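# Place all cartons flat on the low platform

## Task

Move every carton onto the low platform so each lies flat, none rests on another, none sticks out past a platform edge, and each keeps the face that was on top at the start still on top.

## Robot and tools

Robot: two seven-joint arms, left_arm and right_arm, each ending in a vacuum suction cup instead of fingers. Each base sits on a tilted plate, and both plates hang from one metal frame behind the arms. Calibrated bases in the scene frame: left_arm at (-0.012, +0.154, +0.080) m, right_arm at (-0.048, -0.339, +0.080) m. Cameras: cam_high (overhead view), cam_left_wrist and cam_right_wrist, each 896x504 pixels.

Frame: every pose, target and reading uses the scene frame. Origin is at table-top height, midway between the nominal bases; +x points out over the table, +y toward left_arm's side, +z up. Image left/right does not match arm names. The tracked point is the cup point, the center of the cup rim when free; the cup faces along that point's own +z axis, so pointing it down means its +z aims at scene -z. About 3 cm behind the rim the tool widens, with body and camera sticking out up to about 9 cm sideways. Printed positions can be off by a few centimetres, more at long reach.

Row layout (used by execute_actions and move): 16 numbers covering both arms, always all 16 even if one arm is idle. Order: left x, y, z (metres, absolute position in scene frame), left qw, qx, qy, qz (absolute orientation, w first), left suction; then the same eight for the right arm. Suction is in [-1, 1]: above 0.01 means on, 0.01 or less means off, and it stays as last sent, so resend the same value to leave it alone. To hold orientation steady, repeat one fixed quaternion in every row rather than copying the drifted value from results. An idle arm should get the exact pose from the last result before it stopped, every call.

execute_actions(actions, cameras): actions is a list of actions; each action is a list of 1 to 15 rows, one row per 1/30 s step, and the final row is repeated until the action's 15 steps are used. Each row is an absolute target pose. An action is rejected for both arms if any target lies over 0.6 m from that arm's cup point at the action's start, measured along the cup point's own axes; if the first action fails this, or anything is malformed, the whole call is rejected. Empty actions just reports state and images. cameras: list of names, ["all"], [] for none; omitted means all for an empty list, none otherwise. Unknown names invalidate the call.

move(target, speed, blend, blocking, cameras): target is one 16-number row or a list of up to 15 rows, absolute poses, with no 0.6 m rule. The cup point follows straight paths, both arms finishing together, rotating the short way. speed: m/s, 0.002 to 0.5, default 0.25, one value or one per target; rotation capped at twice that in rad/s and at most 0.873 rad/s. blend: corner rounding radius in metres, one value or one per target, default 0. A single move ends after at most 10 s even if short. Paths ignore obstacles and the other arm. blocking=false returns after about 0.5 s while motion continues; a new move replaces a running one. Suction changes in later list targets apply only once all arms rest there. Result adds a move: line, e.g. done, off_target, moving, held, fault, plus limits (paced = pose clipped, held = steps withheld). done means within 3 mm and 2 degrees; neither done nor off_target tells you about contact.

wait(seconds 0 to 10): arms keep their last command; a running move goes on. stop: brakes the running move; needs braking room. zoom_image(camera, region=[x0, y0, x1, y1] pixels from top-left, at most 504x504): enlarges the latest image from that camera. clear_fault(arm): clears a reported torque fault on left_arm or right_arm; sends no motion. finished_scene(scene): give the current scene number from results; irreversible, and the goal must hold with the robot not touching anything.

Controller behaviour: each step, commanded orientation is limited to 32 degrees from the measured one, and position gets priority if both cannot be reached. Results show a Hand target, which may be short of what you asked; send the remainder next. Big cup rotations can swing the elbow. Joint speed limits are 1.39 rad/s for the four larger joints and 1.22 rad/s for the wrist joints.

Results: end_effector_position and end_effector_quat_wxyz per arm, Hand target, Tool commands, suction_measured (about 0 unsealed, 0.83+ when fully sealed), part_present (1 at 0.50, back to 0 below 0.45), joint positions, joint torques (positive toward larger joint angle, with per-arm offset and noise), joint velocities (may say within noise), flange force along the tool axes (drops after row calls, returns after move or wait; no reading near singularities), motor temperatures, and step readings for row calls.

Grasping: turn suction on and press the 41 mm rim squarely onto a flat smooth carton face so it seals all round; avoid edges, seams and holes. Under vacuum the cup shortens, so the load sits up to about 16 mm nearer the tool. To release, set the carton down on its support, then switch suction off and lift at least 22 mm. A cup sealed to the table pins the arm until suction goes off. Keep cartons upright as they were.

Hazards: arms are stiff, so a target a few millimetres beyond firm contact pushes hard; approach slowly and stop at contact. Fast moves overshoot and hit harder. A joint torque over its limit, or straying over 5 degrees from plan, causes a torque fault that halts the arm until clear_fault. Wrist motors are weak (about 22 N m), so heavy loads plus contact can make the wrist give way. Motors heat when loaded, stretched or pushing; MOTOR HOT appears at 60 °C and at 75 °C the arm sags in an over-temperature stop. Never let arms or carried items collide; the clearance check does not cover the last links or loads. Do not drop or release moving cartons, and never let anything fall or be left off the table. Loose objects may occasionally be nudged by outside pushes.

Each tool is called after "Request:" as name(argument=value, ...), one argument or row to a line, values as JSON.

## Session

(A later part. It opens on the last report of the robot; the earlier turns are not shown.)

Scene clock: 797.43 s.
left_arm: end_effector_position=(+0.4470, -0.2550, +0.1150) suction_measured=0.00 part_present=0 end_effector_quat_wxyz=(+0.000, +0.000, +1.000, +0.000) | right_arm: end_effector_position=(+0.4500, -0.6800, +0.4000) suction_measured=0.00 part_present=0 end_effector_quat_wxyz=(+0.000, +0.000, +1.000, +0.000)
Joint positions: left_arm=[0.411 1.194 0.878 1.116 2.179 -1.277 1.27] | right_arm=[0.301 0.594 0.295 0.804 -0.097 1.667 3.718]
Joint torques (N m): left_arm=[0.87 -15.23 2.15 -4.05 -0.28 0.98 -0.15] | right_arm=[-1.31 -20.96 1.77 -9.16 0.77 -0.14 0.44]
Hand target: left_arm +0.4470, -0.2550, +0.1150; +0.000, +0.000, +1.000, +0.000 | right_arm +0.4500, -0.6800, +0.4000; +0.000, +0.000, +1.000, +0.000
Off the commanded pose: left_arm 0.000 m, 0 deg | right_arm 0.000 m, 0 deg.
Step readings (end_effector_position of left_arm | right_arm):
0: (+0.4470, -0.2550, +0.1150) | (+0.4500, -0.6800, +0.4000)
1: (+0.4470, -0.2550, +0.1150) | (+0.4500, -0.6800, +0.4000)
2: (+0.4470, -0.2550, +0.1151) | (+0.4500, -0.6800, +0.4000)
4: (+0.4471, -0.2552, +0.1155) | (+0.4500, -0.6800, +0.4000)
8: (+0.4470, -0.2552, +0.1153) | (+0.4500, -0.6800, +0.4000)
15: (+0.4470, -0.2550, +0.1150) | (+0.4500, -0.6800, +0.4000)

Request:
move(
  target=[
    [0.447, -0.255, 0.16, 0, 0, 1, 0, 0, 0.45, -0.68, 0.40, 0, 0, 1, 0, 0],
    [0.480, -0.20, 0.34, 0, 0, 1, 0, 0, 0.45, -0.68, 0.40, 0, 0, 1, 0, 0],
  ],
  speed=[0.06, 0.2],
  cameras=["all"],
)

Scene clock: 805.20 s.
left_arm: end_effector_position=(+0.4800, -0.2000, +0.3400) suction_measured=0.00 part_present=0 end_effector_quat_wxyz=(+0.000, +0.000, +1.000, +0.000) | right_arm: end_effector_position=(+0.4500, -0.6800, +0.4000) suction_measured=0.00 part_present=0 end_effector_quat_wxyz=(+0.000, +0.000, +1.000, +0.000)
Joint positions: left_arm=[0.405 0.953 0.975 0.792 2.302 -1.719 1.017] | right_arm=[0.301 0.594 0.295 0.804 -0.097 1.667 3.718]
Joint torques (N m): left_arm=[1.94 -24.46 4.34 -6.96 0.17 0.22 -0.17] | right_arm=[-1.21 -20.96 1.76 -9.15 0.75 -0.14 0.4]
Flange force (N): left_arm=[2.6 -0.1 3.5] | right_arm=[0.5 1.6 1.1]
Hand target: left_arm +0.4800, -0.2000, +0.3400; +0.000, +0.000, +1.000, +0.000 | right_arm +0.4500, -0.6800, +0.4000; +0.000, +0.000, +1.000, +0.000
Off the commanded pose: left_arm 0.000 m, 0 deg | right_arm 0.000 m, 0 deg.
move: done

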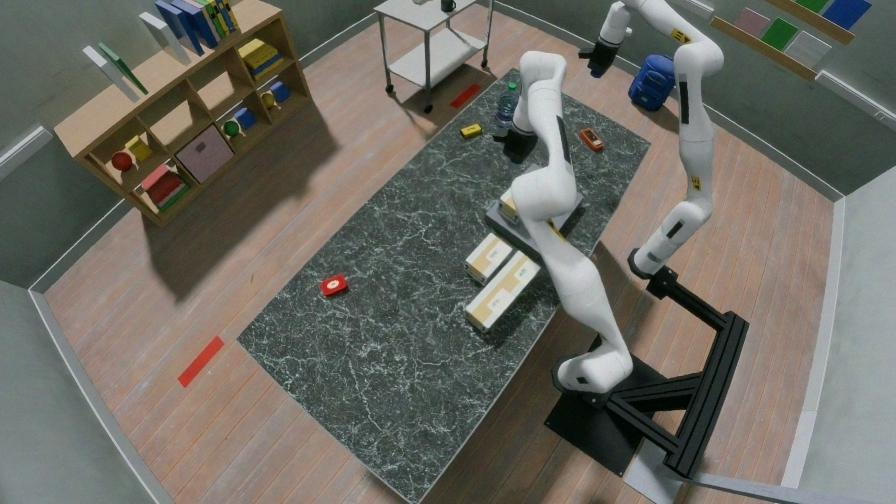

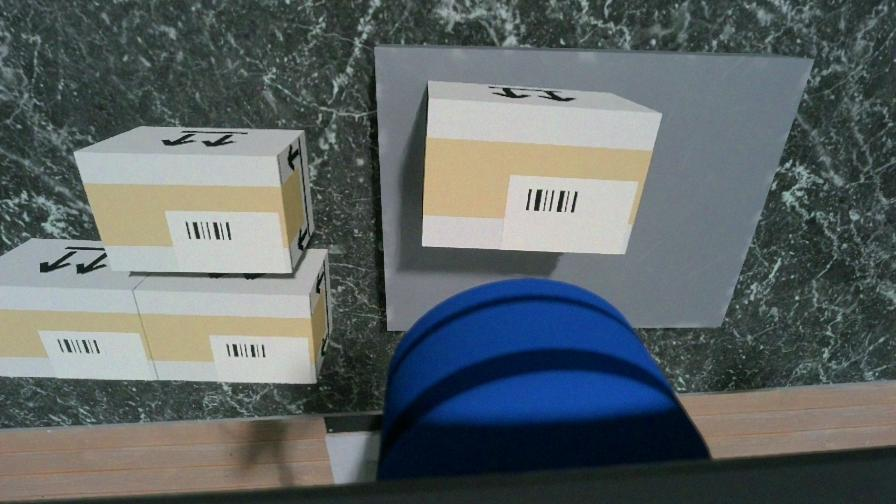

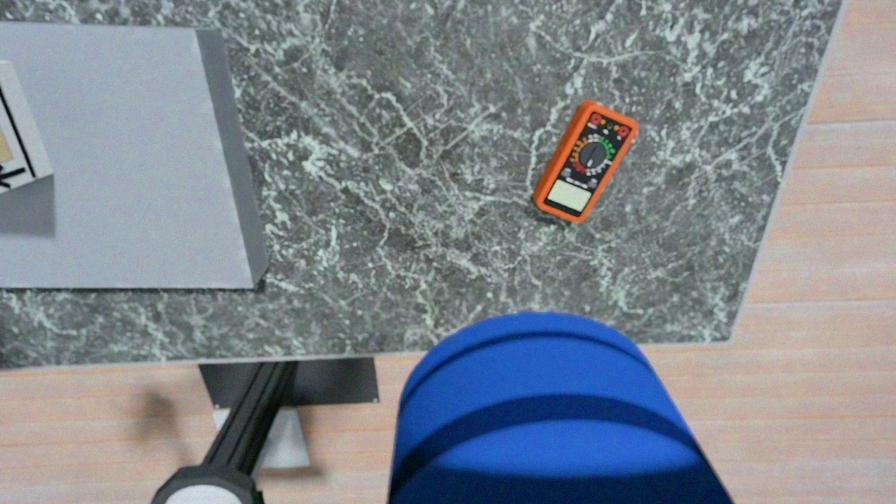

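Request:
move(
  target=[
    [0.4,-0.026,0.25,0,0,1,0,0,0.45,-0.68,0.40,0,0,1,0,0],
    [0.4,-0.026,0.105,0,0,1,0,1,0.45,-0.68,0.40,0,0,1,0,0],
    [0.4,-0.026,0.076,0,0,1,0,1,0.45,-0.68,0.40,0,0,1,0,0],
  ],
  speed=[0.2,0.12,0.03],
  cameras=["cam_high","cam_left_wrist"],
)

Scene clock: 852.53 s.
left_arm: end_effector_position=(+0.4000, -0.0260, +0.0760) suction_measured=0.94 part_present=1 end_effector_quat_wxyz=(+0.000, +0.000, +1.000, +0.000) | right_arm: end_effector_position=(+0.4500, -0.6800, +0.4000) suction_measured=0.00 part_present=0 end_effector_quat_wxyz=(+0.000, +0.000, +1.000, +0.000)
Joint positions: left_arm=[-0.067 0.964 0.838 1.866 2.043 -0.901 1.379] | right_arm=[0.301 0.594 0.295 0.804 -0.097 1.667 3.718]
Joint torques (N m): left_arm=[1.63 -20.84 6.68 -4.97 0.08 0.09 -0.17] | right_arm=[-1.24 -20.93 1.76 -9.16 0.78 -0.17 0.45]
Flange force (N): left_arm=[3.0 -1.2 8.2] | right_arm=[0.5 1.6 1.0]
Hand target: left_arm +0.4000, -0.0260, +0.0760; +0.000, +0.000, +1.000, +0.000 | right_arm +0.4500, -0.6800, +0.4000; +0.000, +0.000, +1.000, +0.000
Off the commanded pose: left_arm 0.000 m, 0 deg | right_arm 0.000 m, 0 deg.
move: done
Images, in order (width x height): cam_high 896x504, cam_left_wrist 896x504.

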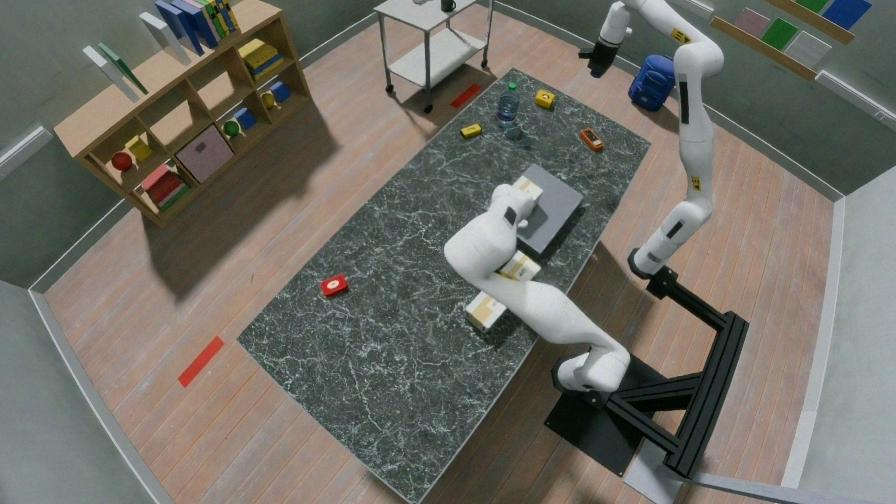

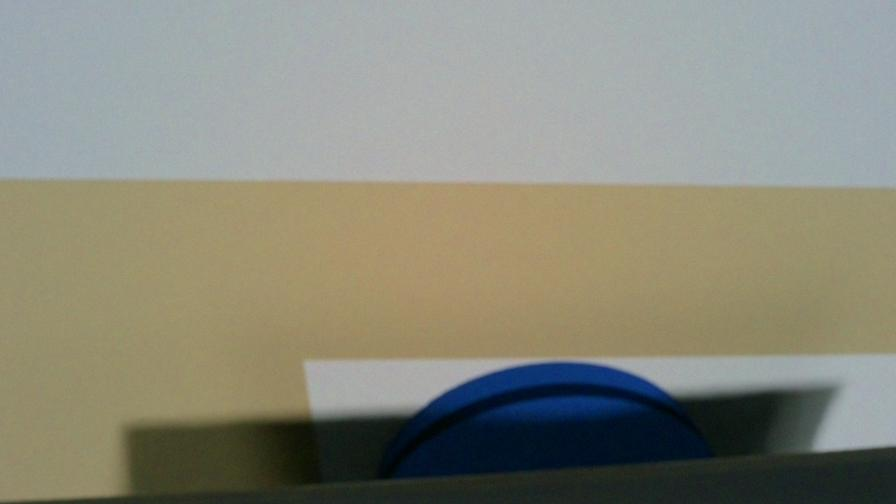

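Request:
move(
  target=[
    [0.4,-0.026,0.24,0,0,1,0,1,0.45,-0.68,0.40,0,0,1,0,0],
    [0.442,-0.403,0.24,0,0,1,0,1,0.45,-0.68,0.40,0,0,1,0,0],
    [0.442,-0.403,0.14,0,0,1,0,1,0.45,-0.68,0.40,0,0,1,0,0],
    [0.442,-0.403,0.116,0,0,1,0,1,0.45,-0.68,0.40,0,0,1,0,0],
  ],
  speed=[0.12,0.2,0.1,0.03],
  cameras=["cam_high","cam_left_wrist"],
)

Scene clock: 865.13 s.
left_arm: end_effector_position=(+0.4417, -0.4026, +0.1160) suction_measured=0.96 part_present=1 end_effector_quat_wxyz=(+0.003, +0.000, +1.000, -0.003) | right_arm: end_effector_position=(+0.4500, -0.6800, +0.4000) suction_measured=0.00 part_present=0 end_effector_quat_wxyz=(+0.000, +0.000, +1.000, +0.000)
Joint positions: left_arm=[0.905 1.531 0.864 0.035 2.177 -1.636 0.918] | right_arm=[0.301 0.594 0.295 0.804 -0.097 1.667 3.718]
Joint torques (N m): left_arm=[2.3 -33.35 0.07 -7.07 0.12 0.29 -0.18] | right_arm=[-1.26 -20.92 1.7 -9.16 0.76 -0.14 0.44]
Flange force (N): left_arm=no reading | right_arm=[0.5 1.6 1.1]
Hand target: left_arm +0.4417, -0.4026, +0.1159; +0.003, +0.000, +1.000, -0.003 | right_arm +0.4500, -0.6800, +0.4000; +0.000, +0.000, +1.000, +0.000
Off the commanded pose: left_arm 0.000 m, 0 deg | right_arm 0.000 m, 0 deg.
elbow stopped short (left arm): the move would have taken joint 4 (elbow) straighter than the controller allows.
move: done
Images, in order (width x height): cam_high 896x504, cam_left_wrist 896x504.

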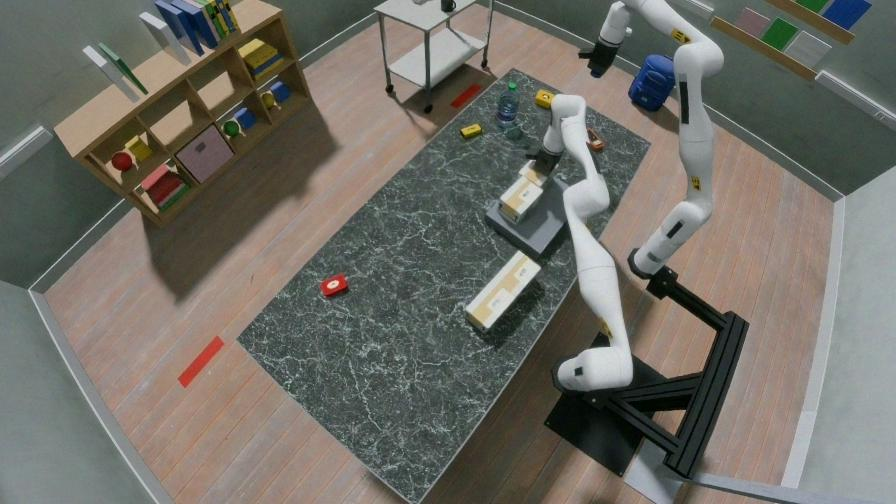

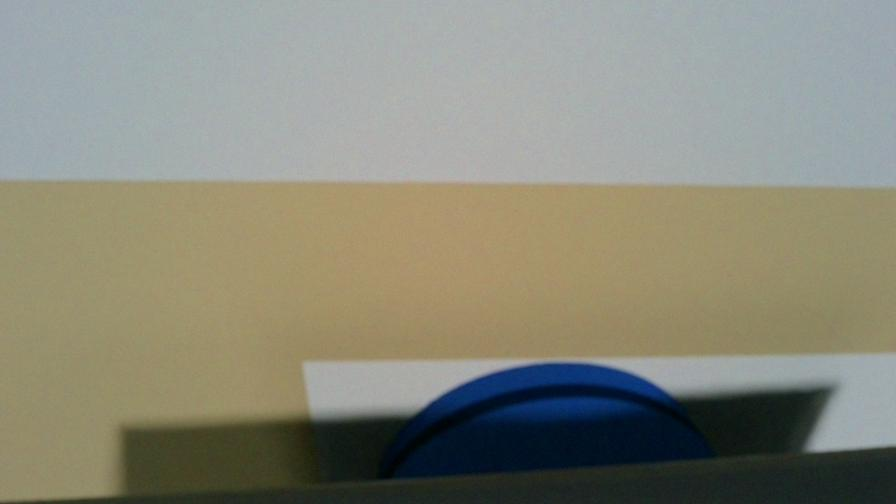

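Request:
move(
  target=[0.436,-0.400,0.1145,0,0,1,0,1,0.45,-0.68,0.40,0,0,1,0,0],
  speed=0.02,
  cameras=["cam_high"],
)

Request:
zoom_image(
  camera="cam_high",
  region=[440, 110, 640, 270],
)

Scene clock: 872.53 s.
left_arm: end_effector_position=(+0.4361, -0.4002, +0.1145) suction_measured=0.96 part_present=1 end_effector_quat_wxyz=(-0.001, +0.000, +1.000, +0.002) | right_arm: end_effector_position=(+0.4500, -0.6800, +0.4000) suction_measured=0.00 part_present=0 end_effector_quat_wxyz=(+0.000, +0.000, +1.000, +0.000)
Joint positions: left_arm=[0.873 1.503 0.865 0.143 2.181 -1.612 0.973] | right_arm=[0.301 0.594 0.295 0.804 -0.097 1.667 3.718]
Joint torques (N m): left_arm=[0.65 -26.23 -0.04 -5.54 -0.34 -0.04 -0.14] | right_arm=[-1.2 -20.91 1.77 -9.19 0.74 -0.17 0.41]
Flange force (N): left_arm=no reading | right_arm=[0.7 1.8 1.1]
Hand target: left_arm +0.4361, -0.4002, +0.1145; -0.001, +0.000, +1.000, +0.002 | right_arm +0.4500, -0.6800, +0.4000; +0.000, +0.000, +1.000, +0.000
Off the commanded pose: left_arm 0.000 m, 0 deg | right_arm 0.000 m, 0 deg.
move: done
Images, in order (width x height): cam_high 896x504.

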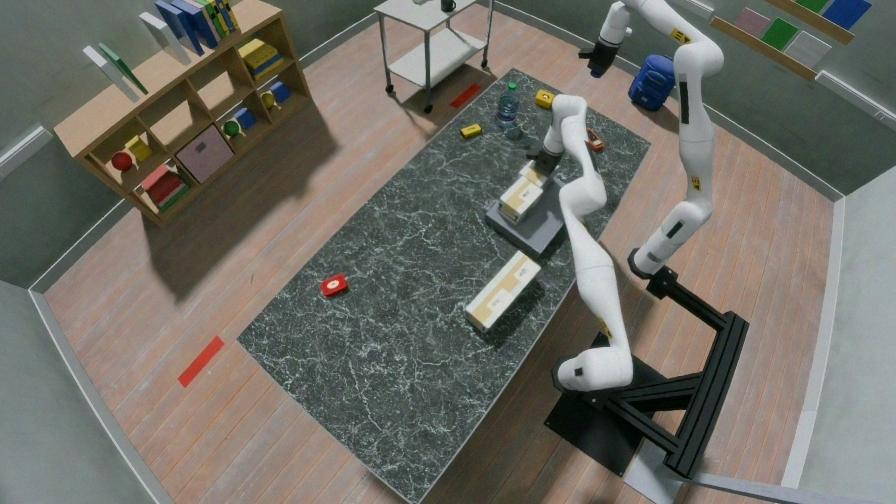

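Scaled by 2.520 from the camera's 896x504 image, which has a finer 1280x720 frame.

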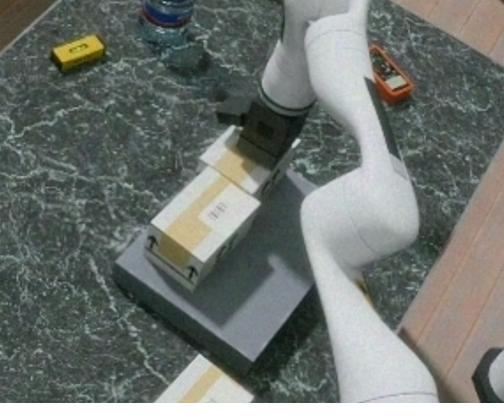

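Request:
execute_actions(
  actions=[
    [[0.436,-0.400,0.1145,0,0,1,0,0,0.45,-0.68,0.40,0,0,1,0,0]],
  ],
)

Request:
move(
  target=[
    [0.434,-0.398,0.16,0,0,1,0,0,0.45,-0.68,0.40,0,0,1,0,0],
    [0.40,-0.22,0.34,0,0,1,0,0,0.45,-0.68,0.40,0,0,1,0,0],
  ],
  speed=[0.06,0.2],
  cameras=["cam_high","cam_left_wrist"],
)

Scene clock: 879.83 s.
left_arm: end_effector_position=(+0.4360, -0.4000, +0.1145) suction_measured=0.00 part_present=0 end_effector_quat_wxyz=(+0.000, +0.000, +1.000, +0.000) | right_arm: end_effector_position=(+0.4500, -0.6800, +0.4000) suction_measured=0.00 part_present=0 end_effector_quat_wxyz=(+0.000, +0.000, +1.000, +0.000)
Joint positions: left_arm=[0.854 1.486 0.865 0.203 2.183 -1.588 1.001] | right_arm=[0.301 0.594 0.295 0.804 -0.097 1.667 3.718]
Joint torques (N m): left_arm=[-0.49 -15.52 -0.57 -3.07 -0.33 -0.04 -0.18] | right_arm=[-1.3 -20.88 1.71 -9.17 0.78 -0.16 0.41]
Hand target: left_arm +0.4360, -0.4000, +0.1145; +0.000, +0.000, +1.000, +0.000 | right_arm +0.4500, -0.6800, +0.4000; +0.000, +0.000, +1.000, +0.000
Off the commanded pose: left_arm 0.000 m, 0 deg | right_arm 0.000 m, 0 deg.
Step readings (end_effector_position of left_arm | right_arm):
0: (+0.4361, -0.4002, +0.1145) | (+0.4500, -0.6800, +0.4000)
1: (+0.4361, -0.4002, +0.1145) | (+0.4500, -0.6800, +0.4000)
2: (+0.4361, -0.4002, +0.1146) | (+0.4500, -0.6800, +0.4000)
4: (+0.4363, -0.4002, +0.1150) | (+0.4500, -0.6800, +0.4000)
8: (+0.4361, -0.4001, +0.1146) | (+0.4500, -0.6800, +0.4000)
15: (+0.4360, -0.4000, +0.1145) | (+0.4500, -0.6800, +0.4000)

Scene clock: 882.30 s.
left_arm: end_effector_position=(+0.4000, -0.2200, +0.3400) suction_measured=0.00 part_present=0 end_effector_quat_wxyz=(+0.000, +0.000, +1.000, +0.000) | right_arm: end_effector_position=(+0.4500, -0.6800, +0.4000) suction_measured=0.00 part_present=0 end_effector_quat_wxyz=(+0.000, +0.000, +1.000, +0.000)
Joint positions: left_arm=[0.408 0.866 1.019 1.056 2.356 -1.628 1.233] | right_arm=[0.301 0.594 0.295 0.804 -0.097 1.667 3.718]
Joint torques (N m): left_arm=[1.49 -22.27 4.98 -7.39 0.1 0.14 -0.2] | right_arm=[-1.21 -20.93 1.73 -9.14 0.75 -0.17 0.44]
Flange force (N): left_arm=[2.2 -0.9 3.5] | right_arm=[0.4 1.6 0.9]
Hand target: left_arm +0.4000, -0.2200, +0.3400; +0.000, +0.000, +1.000, +0.000 | right_arm +0.4500, -0.6800, +0.4000; +0.000, +0.000, +1.000, +0.000
Off the commanded pose: left_arm 0.000 m, 0 deg | right_arm 0.000 m, 0 deg.
move: done
Images, in order (width x height): cam_high 896x504, cam_left_wrist 896x504.

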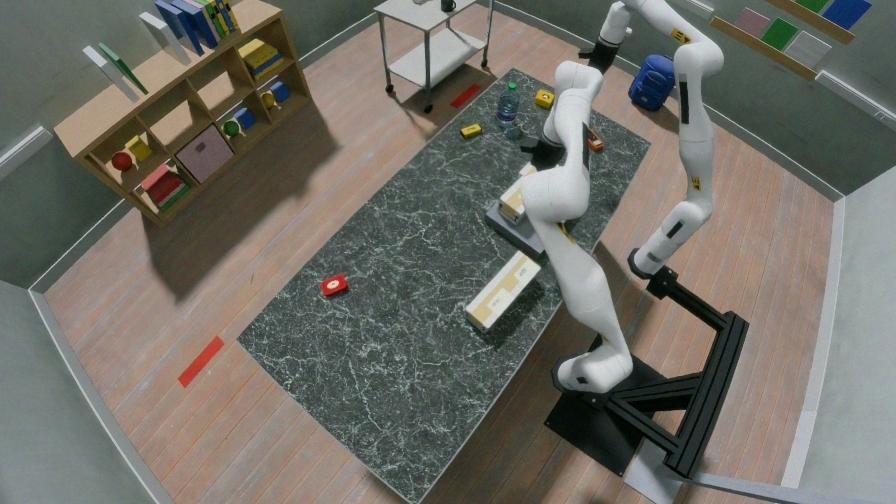

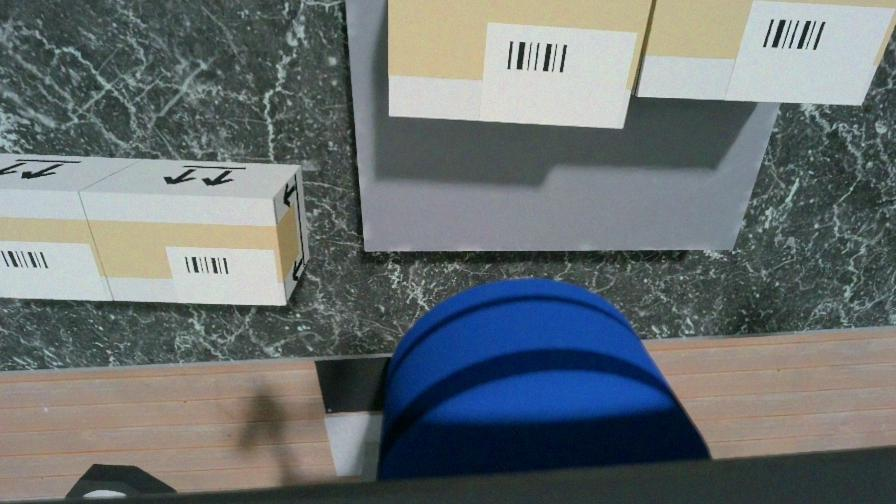

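Request:
move(
  target=[
    [0.305,-0.022,0.16,0,0,1,0,1,0.45,-0.68,0.40,0,0,1,0,0],
    [0.305,-0.022,0.095,0,0,1,0,1,0.45,-0.68,0.40,0,0,1,0,0],
    [0.305,-0.022,0.076,0,0,1,0,1,0.45,-0.68,0.40,0,0,1,0,0],
    [0.305,-0.022,0.24,0,0,1,0,1,0.45,-0.68,0.40,0,0,1,0,0],
    [0.330,-0.397,0.24,0,0,1,0,1,0.45,-0.68,0.40,0,0,1,0,0],
    [0.330,-0.397,0.135,0,0,1,0,1,0.45,-0.68,0.40,0,0,1,0,0],
    [0.330,-0.397,0.1155,0,0,1,0,1,0.45,-0.68,0.40,0,0,1,0,0],
  ],
  speed=[0.3,0.2,0.04,0.2,0.3,0.2,0.04],
  blend=[0.02,0,0,0.03,0.03,0,0],
  cameras=["cam_high"],
)

Request:
execute_actions(
  actions=[
    [[0.330,-0.397,0.1155,0,0,1,0,0,0.45,-0.68,0.40,0,0,1,0,0]],
  ],
  cameras=["cam_high"],
)

Scene clock: 932.87 s.
left_arm: end_effector_position=(+0.3300, -0.3970, +0.1155) suction_measured=0.96 part_present=1 end_effector_quat_wxyz=(+0.000, +0.000, +1.000, +0.000) | right_arm: end_effector_position=(+0.4500, -0.6800, +0.4000) suction_measured=0.00 part_present=0 end_effector_quat_wxyz=(+0.000, +0.000, +1.000, +0.000)
Joint positions: left_arm=[0.766 1.3 0.864 0.866 2.2 -1.362 1.428] | right_arm=[0.301 0.594 0.295 0.804 -0.097 1.667 3.718]
Joint torques (N m): left_arm=[2.01 -29.68 5.8 -7.06 0.16 0.07 -0.19] | right_arm=[-1.26 -20.94 1.75 -9.13 0.78 -0.15 0.39]
Flange force (N): left_arm=[3.2 2.2 7.0] | right_arm=[0.4 1.4 1.0]
Hand target: left_arm +0.3300, -0.3970, +0.1155; +0.000, +0.000, +1.000, +0.000 | right_arm +0.4500, -0.6800, +0.4000; +0.000, +0.000, +1.000, +0.000
Off the commanded pose: left_arm 0.000 m, 0 deg | right_arm 0.000 m, 0 deg.
move: done
Images, in order (width x height): cam_high 896x504.

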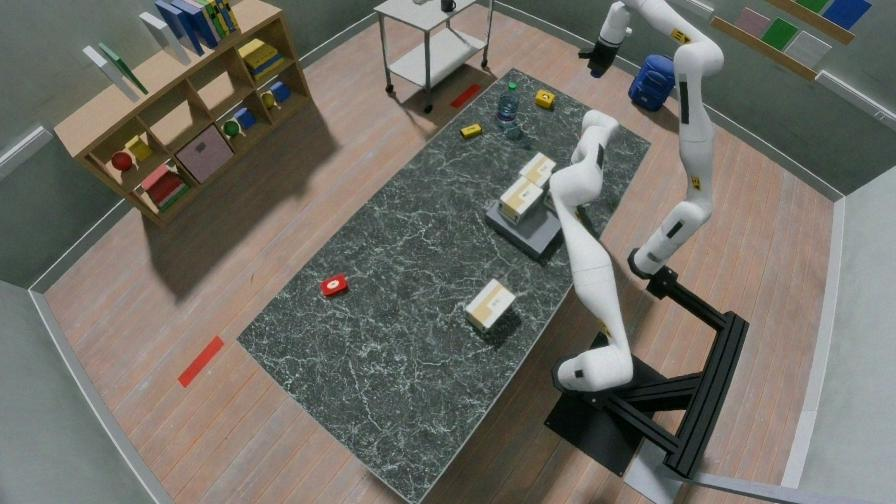

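Scene clock: 933.57 s.
left_arm: end_effector_position=(+0.3300, -0.3970, +0.1155) suction_measured=0.00 part_present=0 end_effector_quat_wxyz=(+0.000, +0.000, +1.000, +0.000) | right_arm: end_effector_position=(+0.4500, -0.6800, +0.4000) suction_measured=0.00 part_present=0 end_effector_quat_wxyz=(+0.000, +0.000, +1.000, +0.000)
Joint positions: left_arm=[0.766 1.3 0.864 0.866 2.2 -1.362 1.428] | right_arm=[0.301 0.594 0.295 0.804 -0.097 1.667 3.718]
Joint torques (N m): left_arm=[0.31 -17.48 1.79 -4.74 -0.48 1.01 -0.18] | right_arm=[-1.25 -20.94 1.75 -9.14 0.76 -0.14 0.43]
Hand target: left_arm +0.3300, -0.3970, +0.1155; +0.000, +0.000, +1.000, +0.000 | right_arm +0.4500, -0.6800, +0.4000; +0.000, +0.000, +1.000, +0.000
Off the commanded pose: left_arm 0.000 m, 0 deg | right_arm 0.000 m, 0 deg.
Step readings (end_effector_position of left_arm | right_arm):
0: (+0.3300, -0.3970, +0.1155) | (+0.4500, -0.6800, +0.4000)
1: (+0.3300, -0.3970, +0.1155) | (+0.4500, -0.6800, +0.4000)
2: (+0.3300, -0.3970, +0.1155) | (+0.4500, -0.6800, +0.4000)
4: (+0.3301, -0.3971, +0.1159) | (+0.4500, -0.6800, +0.4000)
8: (+0.3301, -0.3970, +0.1157) | (+0.4500, -0.6800, +0.4000)
15: (+0.3300, -0.3970, +0.1155) | (+0.4500, -0.6800, +0.4000)
Images, in order (width x height): cam_high 896x504.

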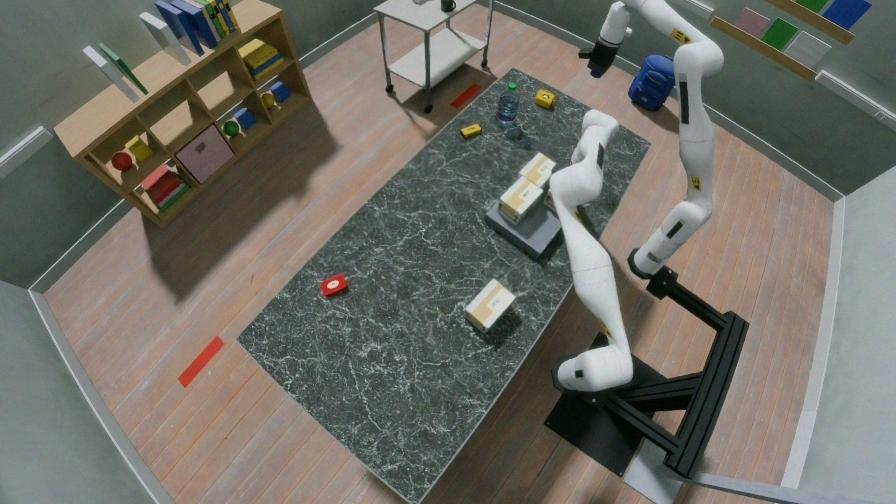

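Request:
move(
  target=[
    [0.330,-0.397,0.15,0,0,1,0,0,0.45,-0.68,0.40,0,0,1,0,0],
    [0.330,-0.37,0.25,0,0,1,0,0,0.45,-0.68,0.40,0,0,1,0,0],
    [0.314,0.10,0.20,0,0,1,0,0,0.45,-0.68,0.40,0,0,1,0,0],
    [0.314,0.112,0.095,0,0,1,0,0,0.45,-0.68,0.40,0,0,1,0,0],
    [0.314,0.112,0.076,0,0,1,0,1,0.45,-0.68,0.40,0,0,1,0,0],
  ],
  speed=[0.08,0.3,0.35,0.25,0.04],
  blend=[0,0.05,0.05,0,0],
  cameras=[],
)

Request:
move(
  target=[
    [0.314,0.112,0.24,0,0,1,0,1,0.45,-0.68,0.40,0,0,1,0,0],
    [0.337,-0.244,0.24,0,0,1,0,1,0.45,-0.68,0.40,0,0,1,0,0],
    [0.337,-0.244,0.135,0,0,1,0,1,0.45,-0.68,0.40,0,0,1,0,0],
    [0.337,-0.244,0.1155,0,0,1,0,1,0.45,-0.68,0.40,0,0,1,0,0],
    [0.337,-0.244,0.116,0,0,1,0,0,0.45,-0.68,0.40,0,0,1,0,0],
    [0.337,-0.244,0.1165,0,0,1,0,0,0.45,-0.68,0.40,0,0,1,0,0],
    [0.337,-0.244,0.15,0,0,1,0,0,0.45,-0.68,0.40,0,0,1,0,0],
    [0.337,-0.22,0.34,0,0,1,0,0,0.45,-0.68,0.40,0,0,1,0,0],
  ],
  speed=[0.2,0.3,0.2,0.04,0.002,0.002,0.08,0.25],
  blend=[0.03,0.03,0,0,0,0,0,0],
  cameras=["cam_high","cam_left_wrist"],
)

Scene clock: 952.70 s.
left_arm: end_effector_position=(+0.3140, +0.1120, +0.0760) suction_measured=0.95 part_present=1 end_effector_quat_wxyz=(+0.000, +0.000, +1.000, +0.000) | right_arm: end_effector_position=(+0.4500, -0.6800, +0.4000) suction_measured=0.00 part_present=0 end_effector_quat_wxyz=(+0.000, +0.000, +1.000, +0.000)
Joint positions: left_arm=[-0.395 0.796 0.826 2.299 1.832 -0.696 1.467] | right_arm=[0.301 0.594 0.295 0.804 -0.097 1.667 3.718]
Joint torques (N m): left_arm=[0.89 -15.53 4.44 -2.93 0.09 0.13 -0.15] | right_arm=[-1.19 -20.95 1.8 -9.15 0.79 -0.15 0.42]
Flange force (N): left_arm=[3.7 -2.7 8.2] | right_arm=[0.4 1.7 1.0]
Hand target: left_arm +0.3140, +0.1120, +0.0760; +0.000, +0.000, +1.000, +0.000 | right_arm +0.4500, -0.6800, +0.4000; +0.000, +0.000, +1.000, +0.000
Off the commanded pose: left_arm 0.000 m, 0 deg | right_arm 0.000 m, 0 deg.
move: done
No camera images: "cameras" was empty.

Scene clock: 958.73 s.
left_arm: end_effector_position=(+0.3370, -0.2200, +0.3400) suction_measured=0.00 part_present=0 end_effector_quat_wxyz=(+0.000, +0.000, +1.000, +0.000) | right_arm: end_effector_position=(+0.4500, -0.6800, +0.4000) suction_measured=0.00 part_present=0 end_effector_quat_wxyz=(+0.000, +0.000, +1.000, +0.000)
Joint positions: left_arm=[0.415 0.775 1.017 1.25 2.43 -1.541 1.362] | right_arm=[0.301 0.594 0.295 0.804 -0.097 1.667 3.718]
Joint torques (N m): left_arm=[1.45 -19.86 5.1 -7.94 0.11 0.23 -0.18] | right_arm=[-1.19 -20.88 1.73 -9.14 0.77 -0.17 0.42]
Flange force (N): left_arm=[2.3 -0.1 3.4] | right_arm=[0.5 1.7 0.9]
Hand target: left_arm +0.3370, -0.2200, +0.3400; +0.000, +0.000, +1.000, +0.000 | right_arm +0.4500, -0.6800, +0.4000; +0.000, +0.000, +1.000, +0.000
Off the commanded pose: left_arm 0.000 m, 0 deg | right_arm 0.000 m, 0 deg.
move: done
Images, in order (width x height): cam_high 896x504, cam_left_wrist 896x504.

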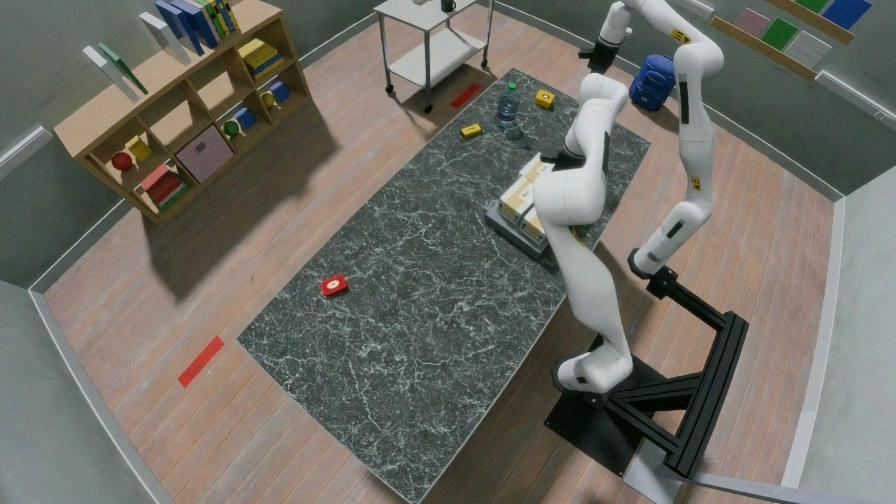

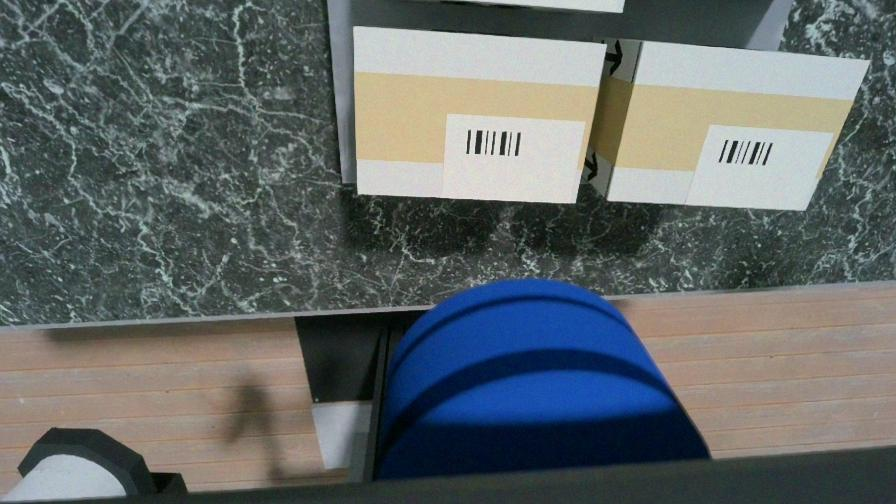

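Request:
move(
  target=[
    [0.38,0.20,0.36,0,0,1,0,0,0.45,-0.68,0.40,0,0,1,0,0],
    [0.38,0.24,0.36,0,0,1,0,0,0.40,-0.30,0.34,0,0,1,0,0],
  ],
  speed=[0.3,0.2],
  cameras=["cam_high","cam_right_wrist"],
)

Scene clock: 1000.87 s.
left_arm: end_effector_position=(+0.3800, +0.2400, +0.3600) suction_measured=0.00 part_present=0 end_effector_quat_wxyz=(+0.000, +0.000, +1.000, +0.000) | right_arm: end_effector_position=(+0.4000, -0.3000, +0.3400) suction_measured=0.00 part_present=0 end_effector_quat_wxyz=(+0.000, +0.000, +1.000, +0.000)
Joint positions: left_arm=[-1.117 0.345 1.371 1.705 2.679 -1.366 0.326] | right_arm=[-0.451 0.326 0.148 1.545 0.072 1.262 2.859]
Joint torques (N m): left_arm=[0.39 -10.29 3.31 -8.86 0.2 0.16 -0.14] | right_arm=[-1.48 -14.61 0.31 -8.67 0.77 -0.07 0.45]
Flange force (N): left_arm=[-2.0 -2.2 4.0] | right_arm=[1.1 1.6 0.5]
Hand target: left_arm +0.3800, +0.2400, +0.3600; +0.000, +0.000, +1.000, +0.000 | right_arm +0.4000, -0.3000, +0.3400; +0.000, +0.000, +1.000, +0.000
Off the commanded pose: left_arm 0.000 m, 0 deg | right_arm 0.000 m, 0 deg.
move: done
Images, in order (width x height): cam_high 896x504, cam_right_wrist 896x504.

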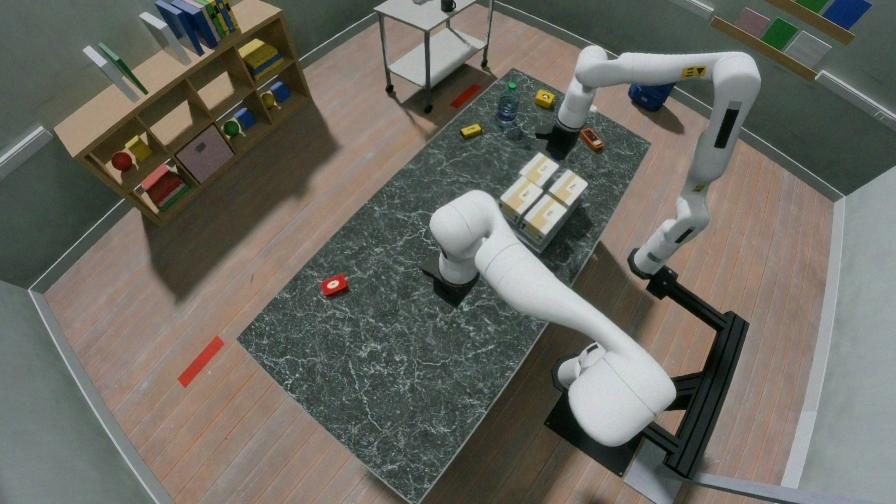

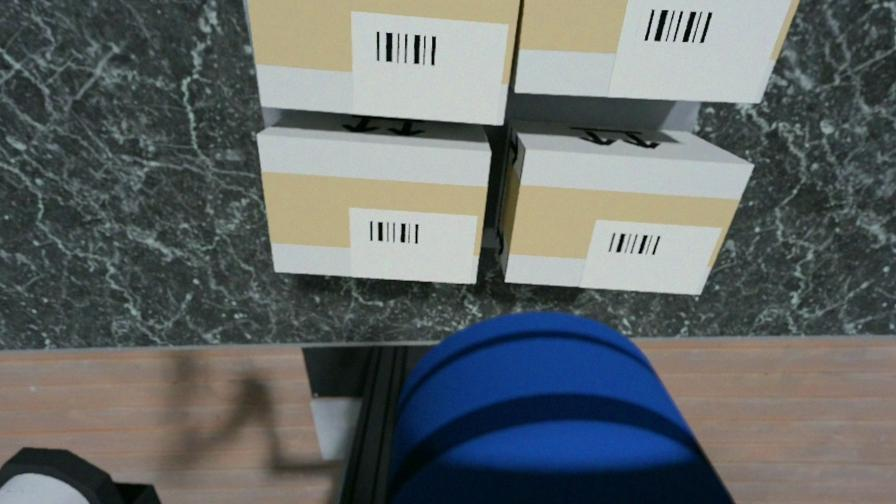

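Request:
zoom_image(
  camera="cam_right_wrist",
  region=[240, 100, 520, 300],
)

Request:
zoom_image(
  camera="cam_right_wrist",
  region=[480, 100, 760, 300],
)

Scaled by 1.800 from the camera's 896x504 image, which has a finer 1280x720 frame.

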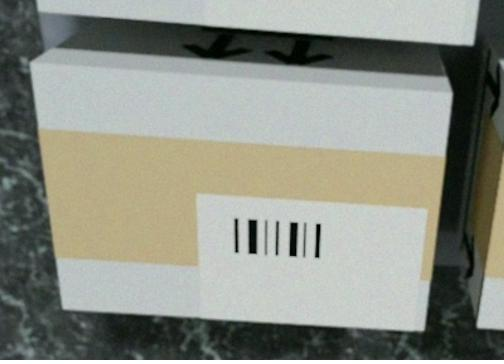

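Scaled by 1.800 from the camera's 896x504 image, which has a finer 1280x720 frame.

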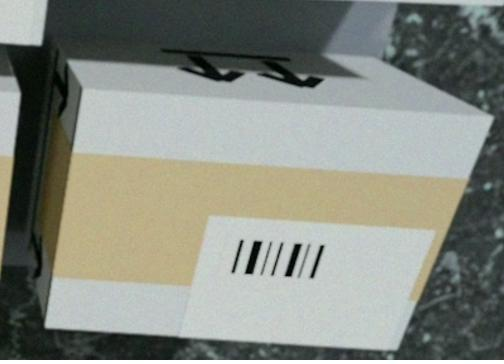

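Request:
move(
  target=[
    [0.38,0.24,0.36,0,0,1,0,0,0.324,-0.405,0.20,0,0,1,0,1],
    [0.38,0.24,0.36,0,0,1,0,0,0.324,-0.405,0.135,0,0,1,0,1],
    [0.38,0.24,0.36,0,0,1,0,0,0.324,-0.405,0.124,0,0,1,0,1],
  ],
  speed=[0.2,0.1,0.02],
  cameras=["cam_right_wrist"],
)

Scene clock: 1049.67 s.
left_arm: end_effector_position=(+0.3800, +0.2400, +0.3600) suction_measured=0.00 part_present=0 end_effector_quat_wxyz=(+0.000, +0.000, +1.000, +0.000) | right_arm: end_effector_position=(+0.3240, -0.4050, +0.1240) suction_measured=0.90 part_present=1 end_effector_quat_wxyz=(+0.000, +0.000, +1.000, +0.000)
Joint positions: left_arm=[-1.117 0.345 1.371 1.705 2.679 -1.366 0.326] | right_arm=[-0.184 0.494 0.181 2.127 0.047 0.483 3.124]
Joint torques (N m): left_arm=[0.37 -10.32 3.36 -8.82 0.21 0.17 -0.19] | right_arm=[-1.35 -15.48 0.88 -5.06 0.7 -0.1 0.45]
Flange force (N): left_arm=[-2.5 -2.3 4.0] | right_arm=[0.5 1.9 4.7]
Hand target: left_arm +0.3800, +0.2400, +0.3600; +0.000, +0.000, +1.000, +0.000 | right_arm +0.3240, -0.4050, +0.1240; +0.000, +0.000, +1.000, +0.000
Off the commanded pose: left_arm 0.000 m, 0 deg | right_arm 0.000 m, 0 deg.
move: done
Images, in order (width x height): cam_right_wrist 896x504.

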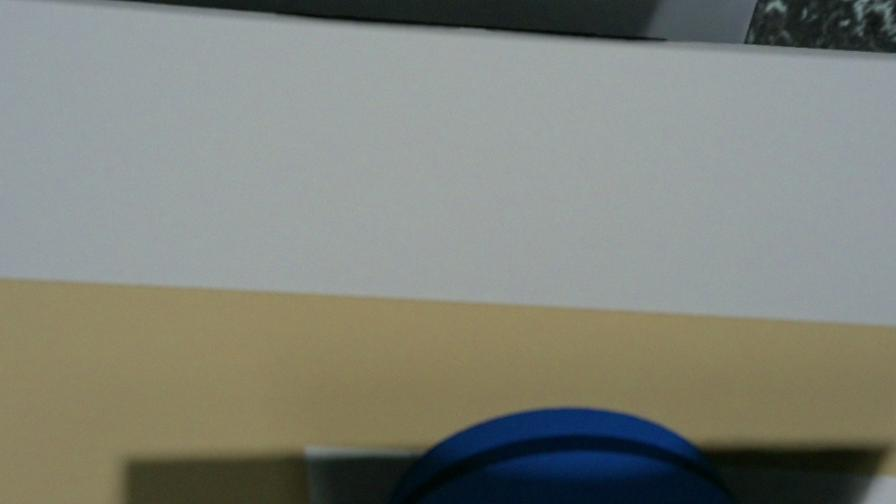

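Request:
execute_actions(
  actions=[
    [[0.38,0.24,0.36,0,0,1,0,0,0.324,-0.405,0.124,0,0,1,0,0]],
  ],
)

Request:
move(
  target=[
    [0.38,0.24,0.36,0,0,1,0,0,0.324,-0.405,0.16,0,0,1,0,0],
    [0.38,0.24,0.36,0,0,1,0,0,0.324,-0.405,0.34,0,0,1,0,0],
    [0.38,0.24,0.36,0,0,1,0,0,0.45,-0.60,0.40,0,0,1,0,0],
  ],
  speed=[0.06,0.2,0.2],
  cameras=["cam_high"],
)

Request:
zoom_image(
  camera="cam_high",
  region=[440, 110, 640, 270],
)

Scene clock: 1115.03 s.
left_arm: end_effector_position=(+0.3800, +0.2400, +0.3600) suction_measured=0.00 part_present=0 end_effector_quat_wxyz=(+0.000, +0.000, +1.000, +0.000) | right_arm: end_effector_position=(+0.3240, -0.4050, +0.1240) suction_measured=0.00 part_present=0 end_effector_quat_wxyz=(+0.000, +0.000, +1.000, +0.000)
Joint positions: left_arm=[-1.117 0.345 1.371 1.705 2.679 -1.366 0.326] | right_arm=[-0.184 0.494 0.181 2.127 0.047 0.483 3.124]
Joint torques (N m): left_arm=[0.35 -10.31 3.42 -8.82 0.19 0.15 -0.18] | right_arm=[-0.9 -12.68 1.12 -4.29 0.83 -0.28 0.4]
Hand target: left_arm +0.3800, +0.2400, +0.3600; +0.000, +0.000, +1.000, +0.000 | right_arm +0.3240, -0.4050, +0.1240; +0.000, +0.000, +1.000, +0.000
Off the commanded pose: left_arm 0.000 m, 0 deg | right_arm 0.000 m, 0 deg.
Step readings (end_effector_position of left_arm | right_arm):
0: (+0.3800, +0.2400, +0.3600) | (+0.3240, -0.4050, +0.1240)
1: (+0.3800, +0.2400, +0.3600) | (+0.3240, -0.4050, +0.1240)
2: (+0.3800, +0.2400, +0.3600) | (+0.3240, -0.4050, +0.1240)
4: (+0.3800, +0.2400, +0.3600) | (+0.3239, -0.4050, +0.1240)
8: (+0.3800, +0.2400, +0.3600) | (+0.3240, -0.4050, +0.1240)
15: (+0.3800, +0.2400, +0.3600) | (+0.3240, -0.4050, +0.1240)

Scene clock: 1118.40 s.
left_arm: end_effector_position=(+0.3800, +0.2400, +0.3600) suction_measured=0.00 part_present=0 end_effector_quat_wxyz=(+0.000, +0.000, +1.000, +0.000) | right_arm: end_effector_position=(+0.4500, -0.6000, +0.4000) suction_measured=0.00 part_present=0 end_effector_quat_wxyz=(+0.000, +0.000, +1.000, +0.000)
Joint positions: left_arm=[-1.117 0.345 1.371 1.705 2.679 -1.366 0.326] | right_arm=[0.109 0.489 0.334 1.014 -0.076 1.575 3.589]
Joint torques (N m): left_arm=[0.37 -10.31 3.36 -8.79 0.21 0.17 -0.19] | right_arm=[-1.32 -18.75 1.67 -9.2 0.8 -0.19 0.44]
Flange force (N): left_arm=[-2.5 -2.3 3.9] | right_arm=[0.3 1.5 0.8]
Hand target: left_arm +0.3800, +0.2400, +0.3600; +0.000, +0.000, +1.000, +0.000 | right_arm +0.4500, -0.6000, +0.4000; +0.000, +0.000, +1.000, +0.000
Off the commanded pose: left_arm 0.000 m, 0 deg | right_arm 0.000 m, 0 deg.
move: done
Images, in order (width x height): cam_high 896x504.

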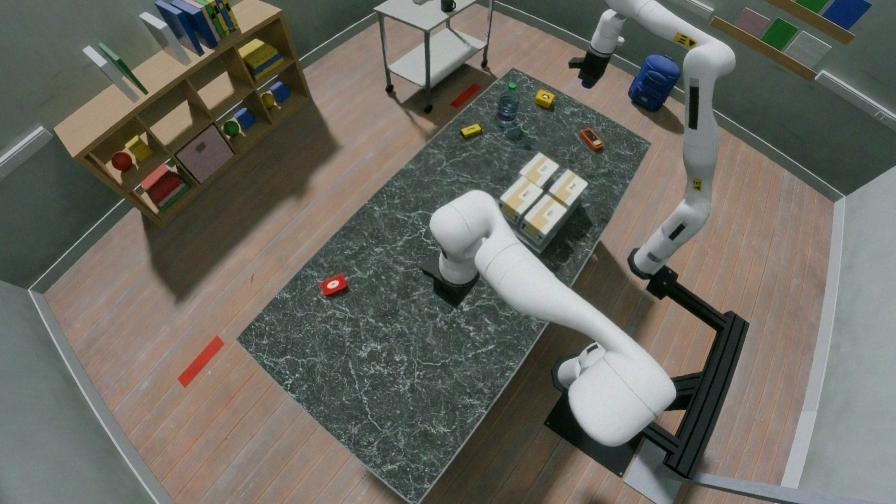

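Scaled by 2.520 from the camera's 896x504 image, which has a finer 1280x720 frame.

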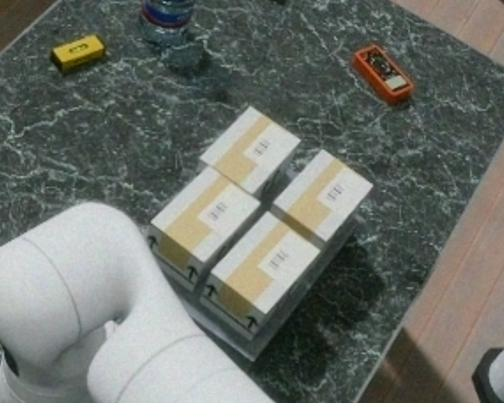

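Request:
move(
  target=[
    [0.40,-0.10,0.50,0,0,1,0,0,0.45,-0.68,0.40,0,0,1,0,0],
  ],
  speed=[0.25],
  cameras=["cam_left_wrist"],
)

Request:
zoom_image(
  camera="cam_left_wrist",
  region=[420, 40, 820, 265],
)

Scene clock: 1147.60 s.
left_arm: end_effector_position=(+0.4000, -0.1000, +0.5000) suction_measured=0.00 part_present=0 end_effector_quat_wxyz=(+0.000, +0.000, +1.000, +0.000) | right_arm: end_effector_position=(+0.4500, -0.6800, +0.4000) suction_measured=0.00 part_present=0 end_effector_quat_wxyz=(+0.000, +0.000, +1.000, +0.000)
Joint positions: left_arm=[0.255 0.626 1.079 0.877 2.467 -1.948 1.004] | right_arm=[0.284 0.597 0.338 0.805 -0.123 1.667 3.732]
Joint torques (N m): left_arm=[1.4 -18.7 3.48 -7.67 0.15 0.22 -0.16] | right_arm=[-1.19 -20.85 1.93 -9.11 0.77 -0.17 0.44]
Flange force (N): left_arm=[2.0 -0.9 4.0] | right_arm=[0.3 1.6 0.9]
Hand target: left_arm +0.4000, -0.1000, +0.5000; +0.000, +0.000, +1.000, +0.000 | right_arm +0.4500, -0.6800, +0.4000; +0.000, +0.000, +1.000, +0.000
Off the commanded pose: left_arm 0.000 m, 0 deg | right_arm 0.000 m, 0 deg.
move: done
Images, in order (width x height): cam_left_wrist 896x504.

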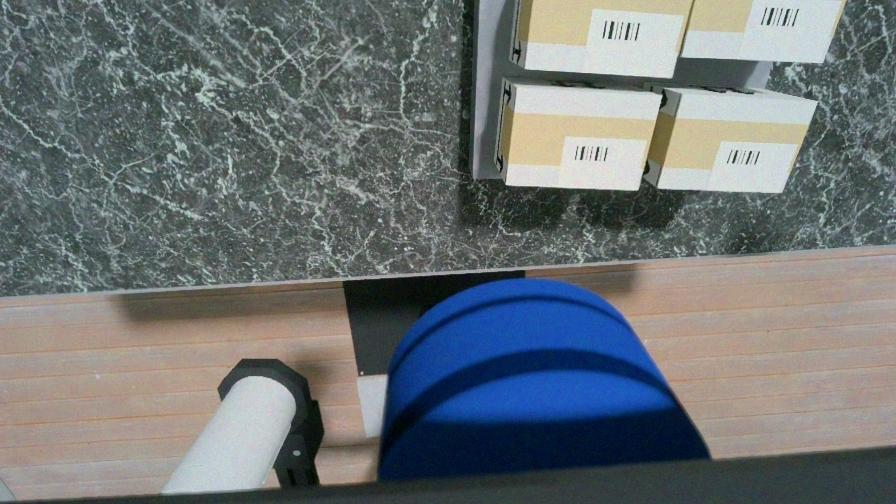

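Scaled by 1.260 from the camera's 896x504 image, which has a finer 1280x720 frame.

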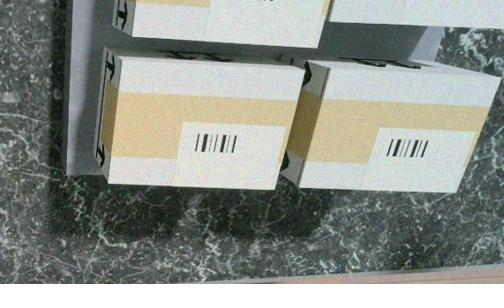

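Request:
move(
  target=[
    [0.38,0.24,0.36,0,0,1,0,0,0.45,-0.55,0.45,0,0,1,0,0],
    [0.38,0.24,0.36,0,0,1,0,0,0.40,-0.15,0.50,0,0,1,0,0],
  ],
  speed=[0.25,0.25],
  cameras=["cam_right_wrist"],
)

Request:
zoom_image(
  camera="cam_right_wrist",
  region=[320, 40, 720, 265],
)

Scene clock: 1175.03 s.
left_arm: end_effector_position=(+0.3800, +0.2400, +0.3600) suction_measured=0.00 part_present=0 end_effector_quat_wxyz=(+0.000, +0.000, +1.000, +0.000) | right_arm: end_effector_position=(+0.4000, -0.1500, +0.5000) suction_measured=0.00 part_present=0 end_effector_quat_wxyz=(+0.000, +0.000, +1.000, +0.000)
Joint positions: left_arm=[-1.111 0.333 1.351 1.705 2.692 -1.359 0.311] | right_arm=[-0.756 0.472 0.172 0.866 0.038 1.831 2.6]
Joint torques (N m): left_arm=[0.41 -10.28 3.25 -8.84 0.15 0.15 -0.2] | right_arm=[-1.67 -16.9 0.69 -8.91 0.77 -0.06 0.41]
Flange force (N): left_arm=[-2.4 -2.3 4.0] | right_arm=[1.8 0.9 1.5]
Hand target: left_arm +0.3800, +0.2400, +0.3600; +0.000, +0.000, +1.000, +0.000 | right_arm +0.4000, -0.1500, +0.5000; +0.000, +0.000, +1.000, +0.000
Off the commanded pose: left_arm 0.000 m, 0 deg | right_arm 0.000 m, 0 deg.
move: done
Images, in order (width x height): cam_right_wrist 896x504.

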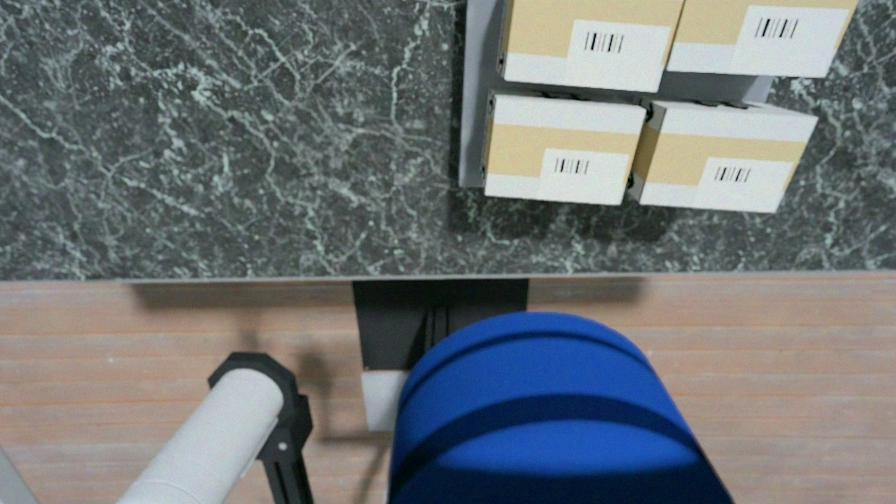

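Scaled by 1.260 from the camera's 896x504 image, which has a finer 1280x720 frame.

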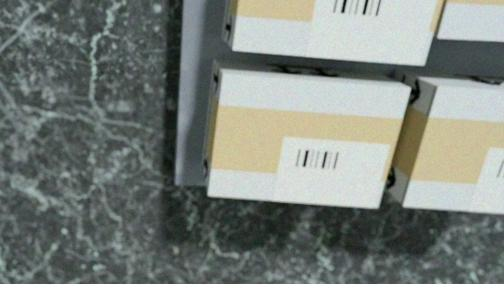

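Request:
finished_scene(
  scene=1,
)

The scene is finished: the task was done.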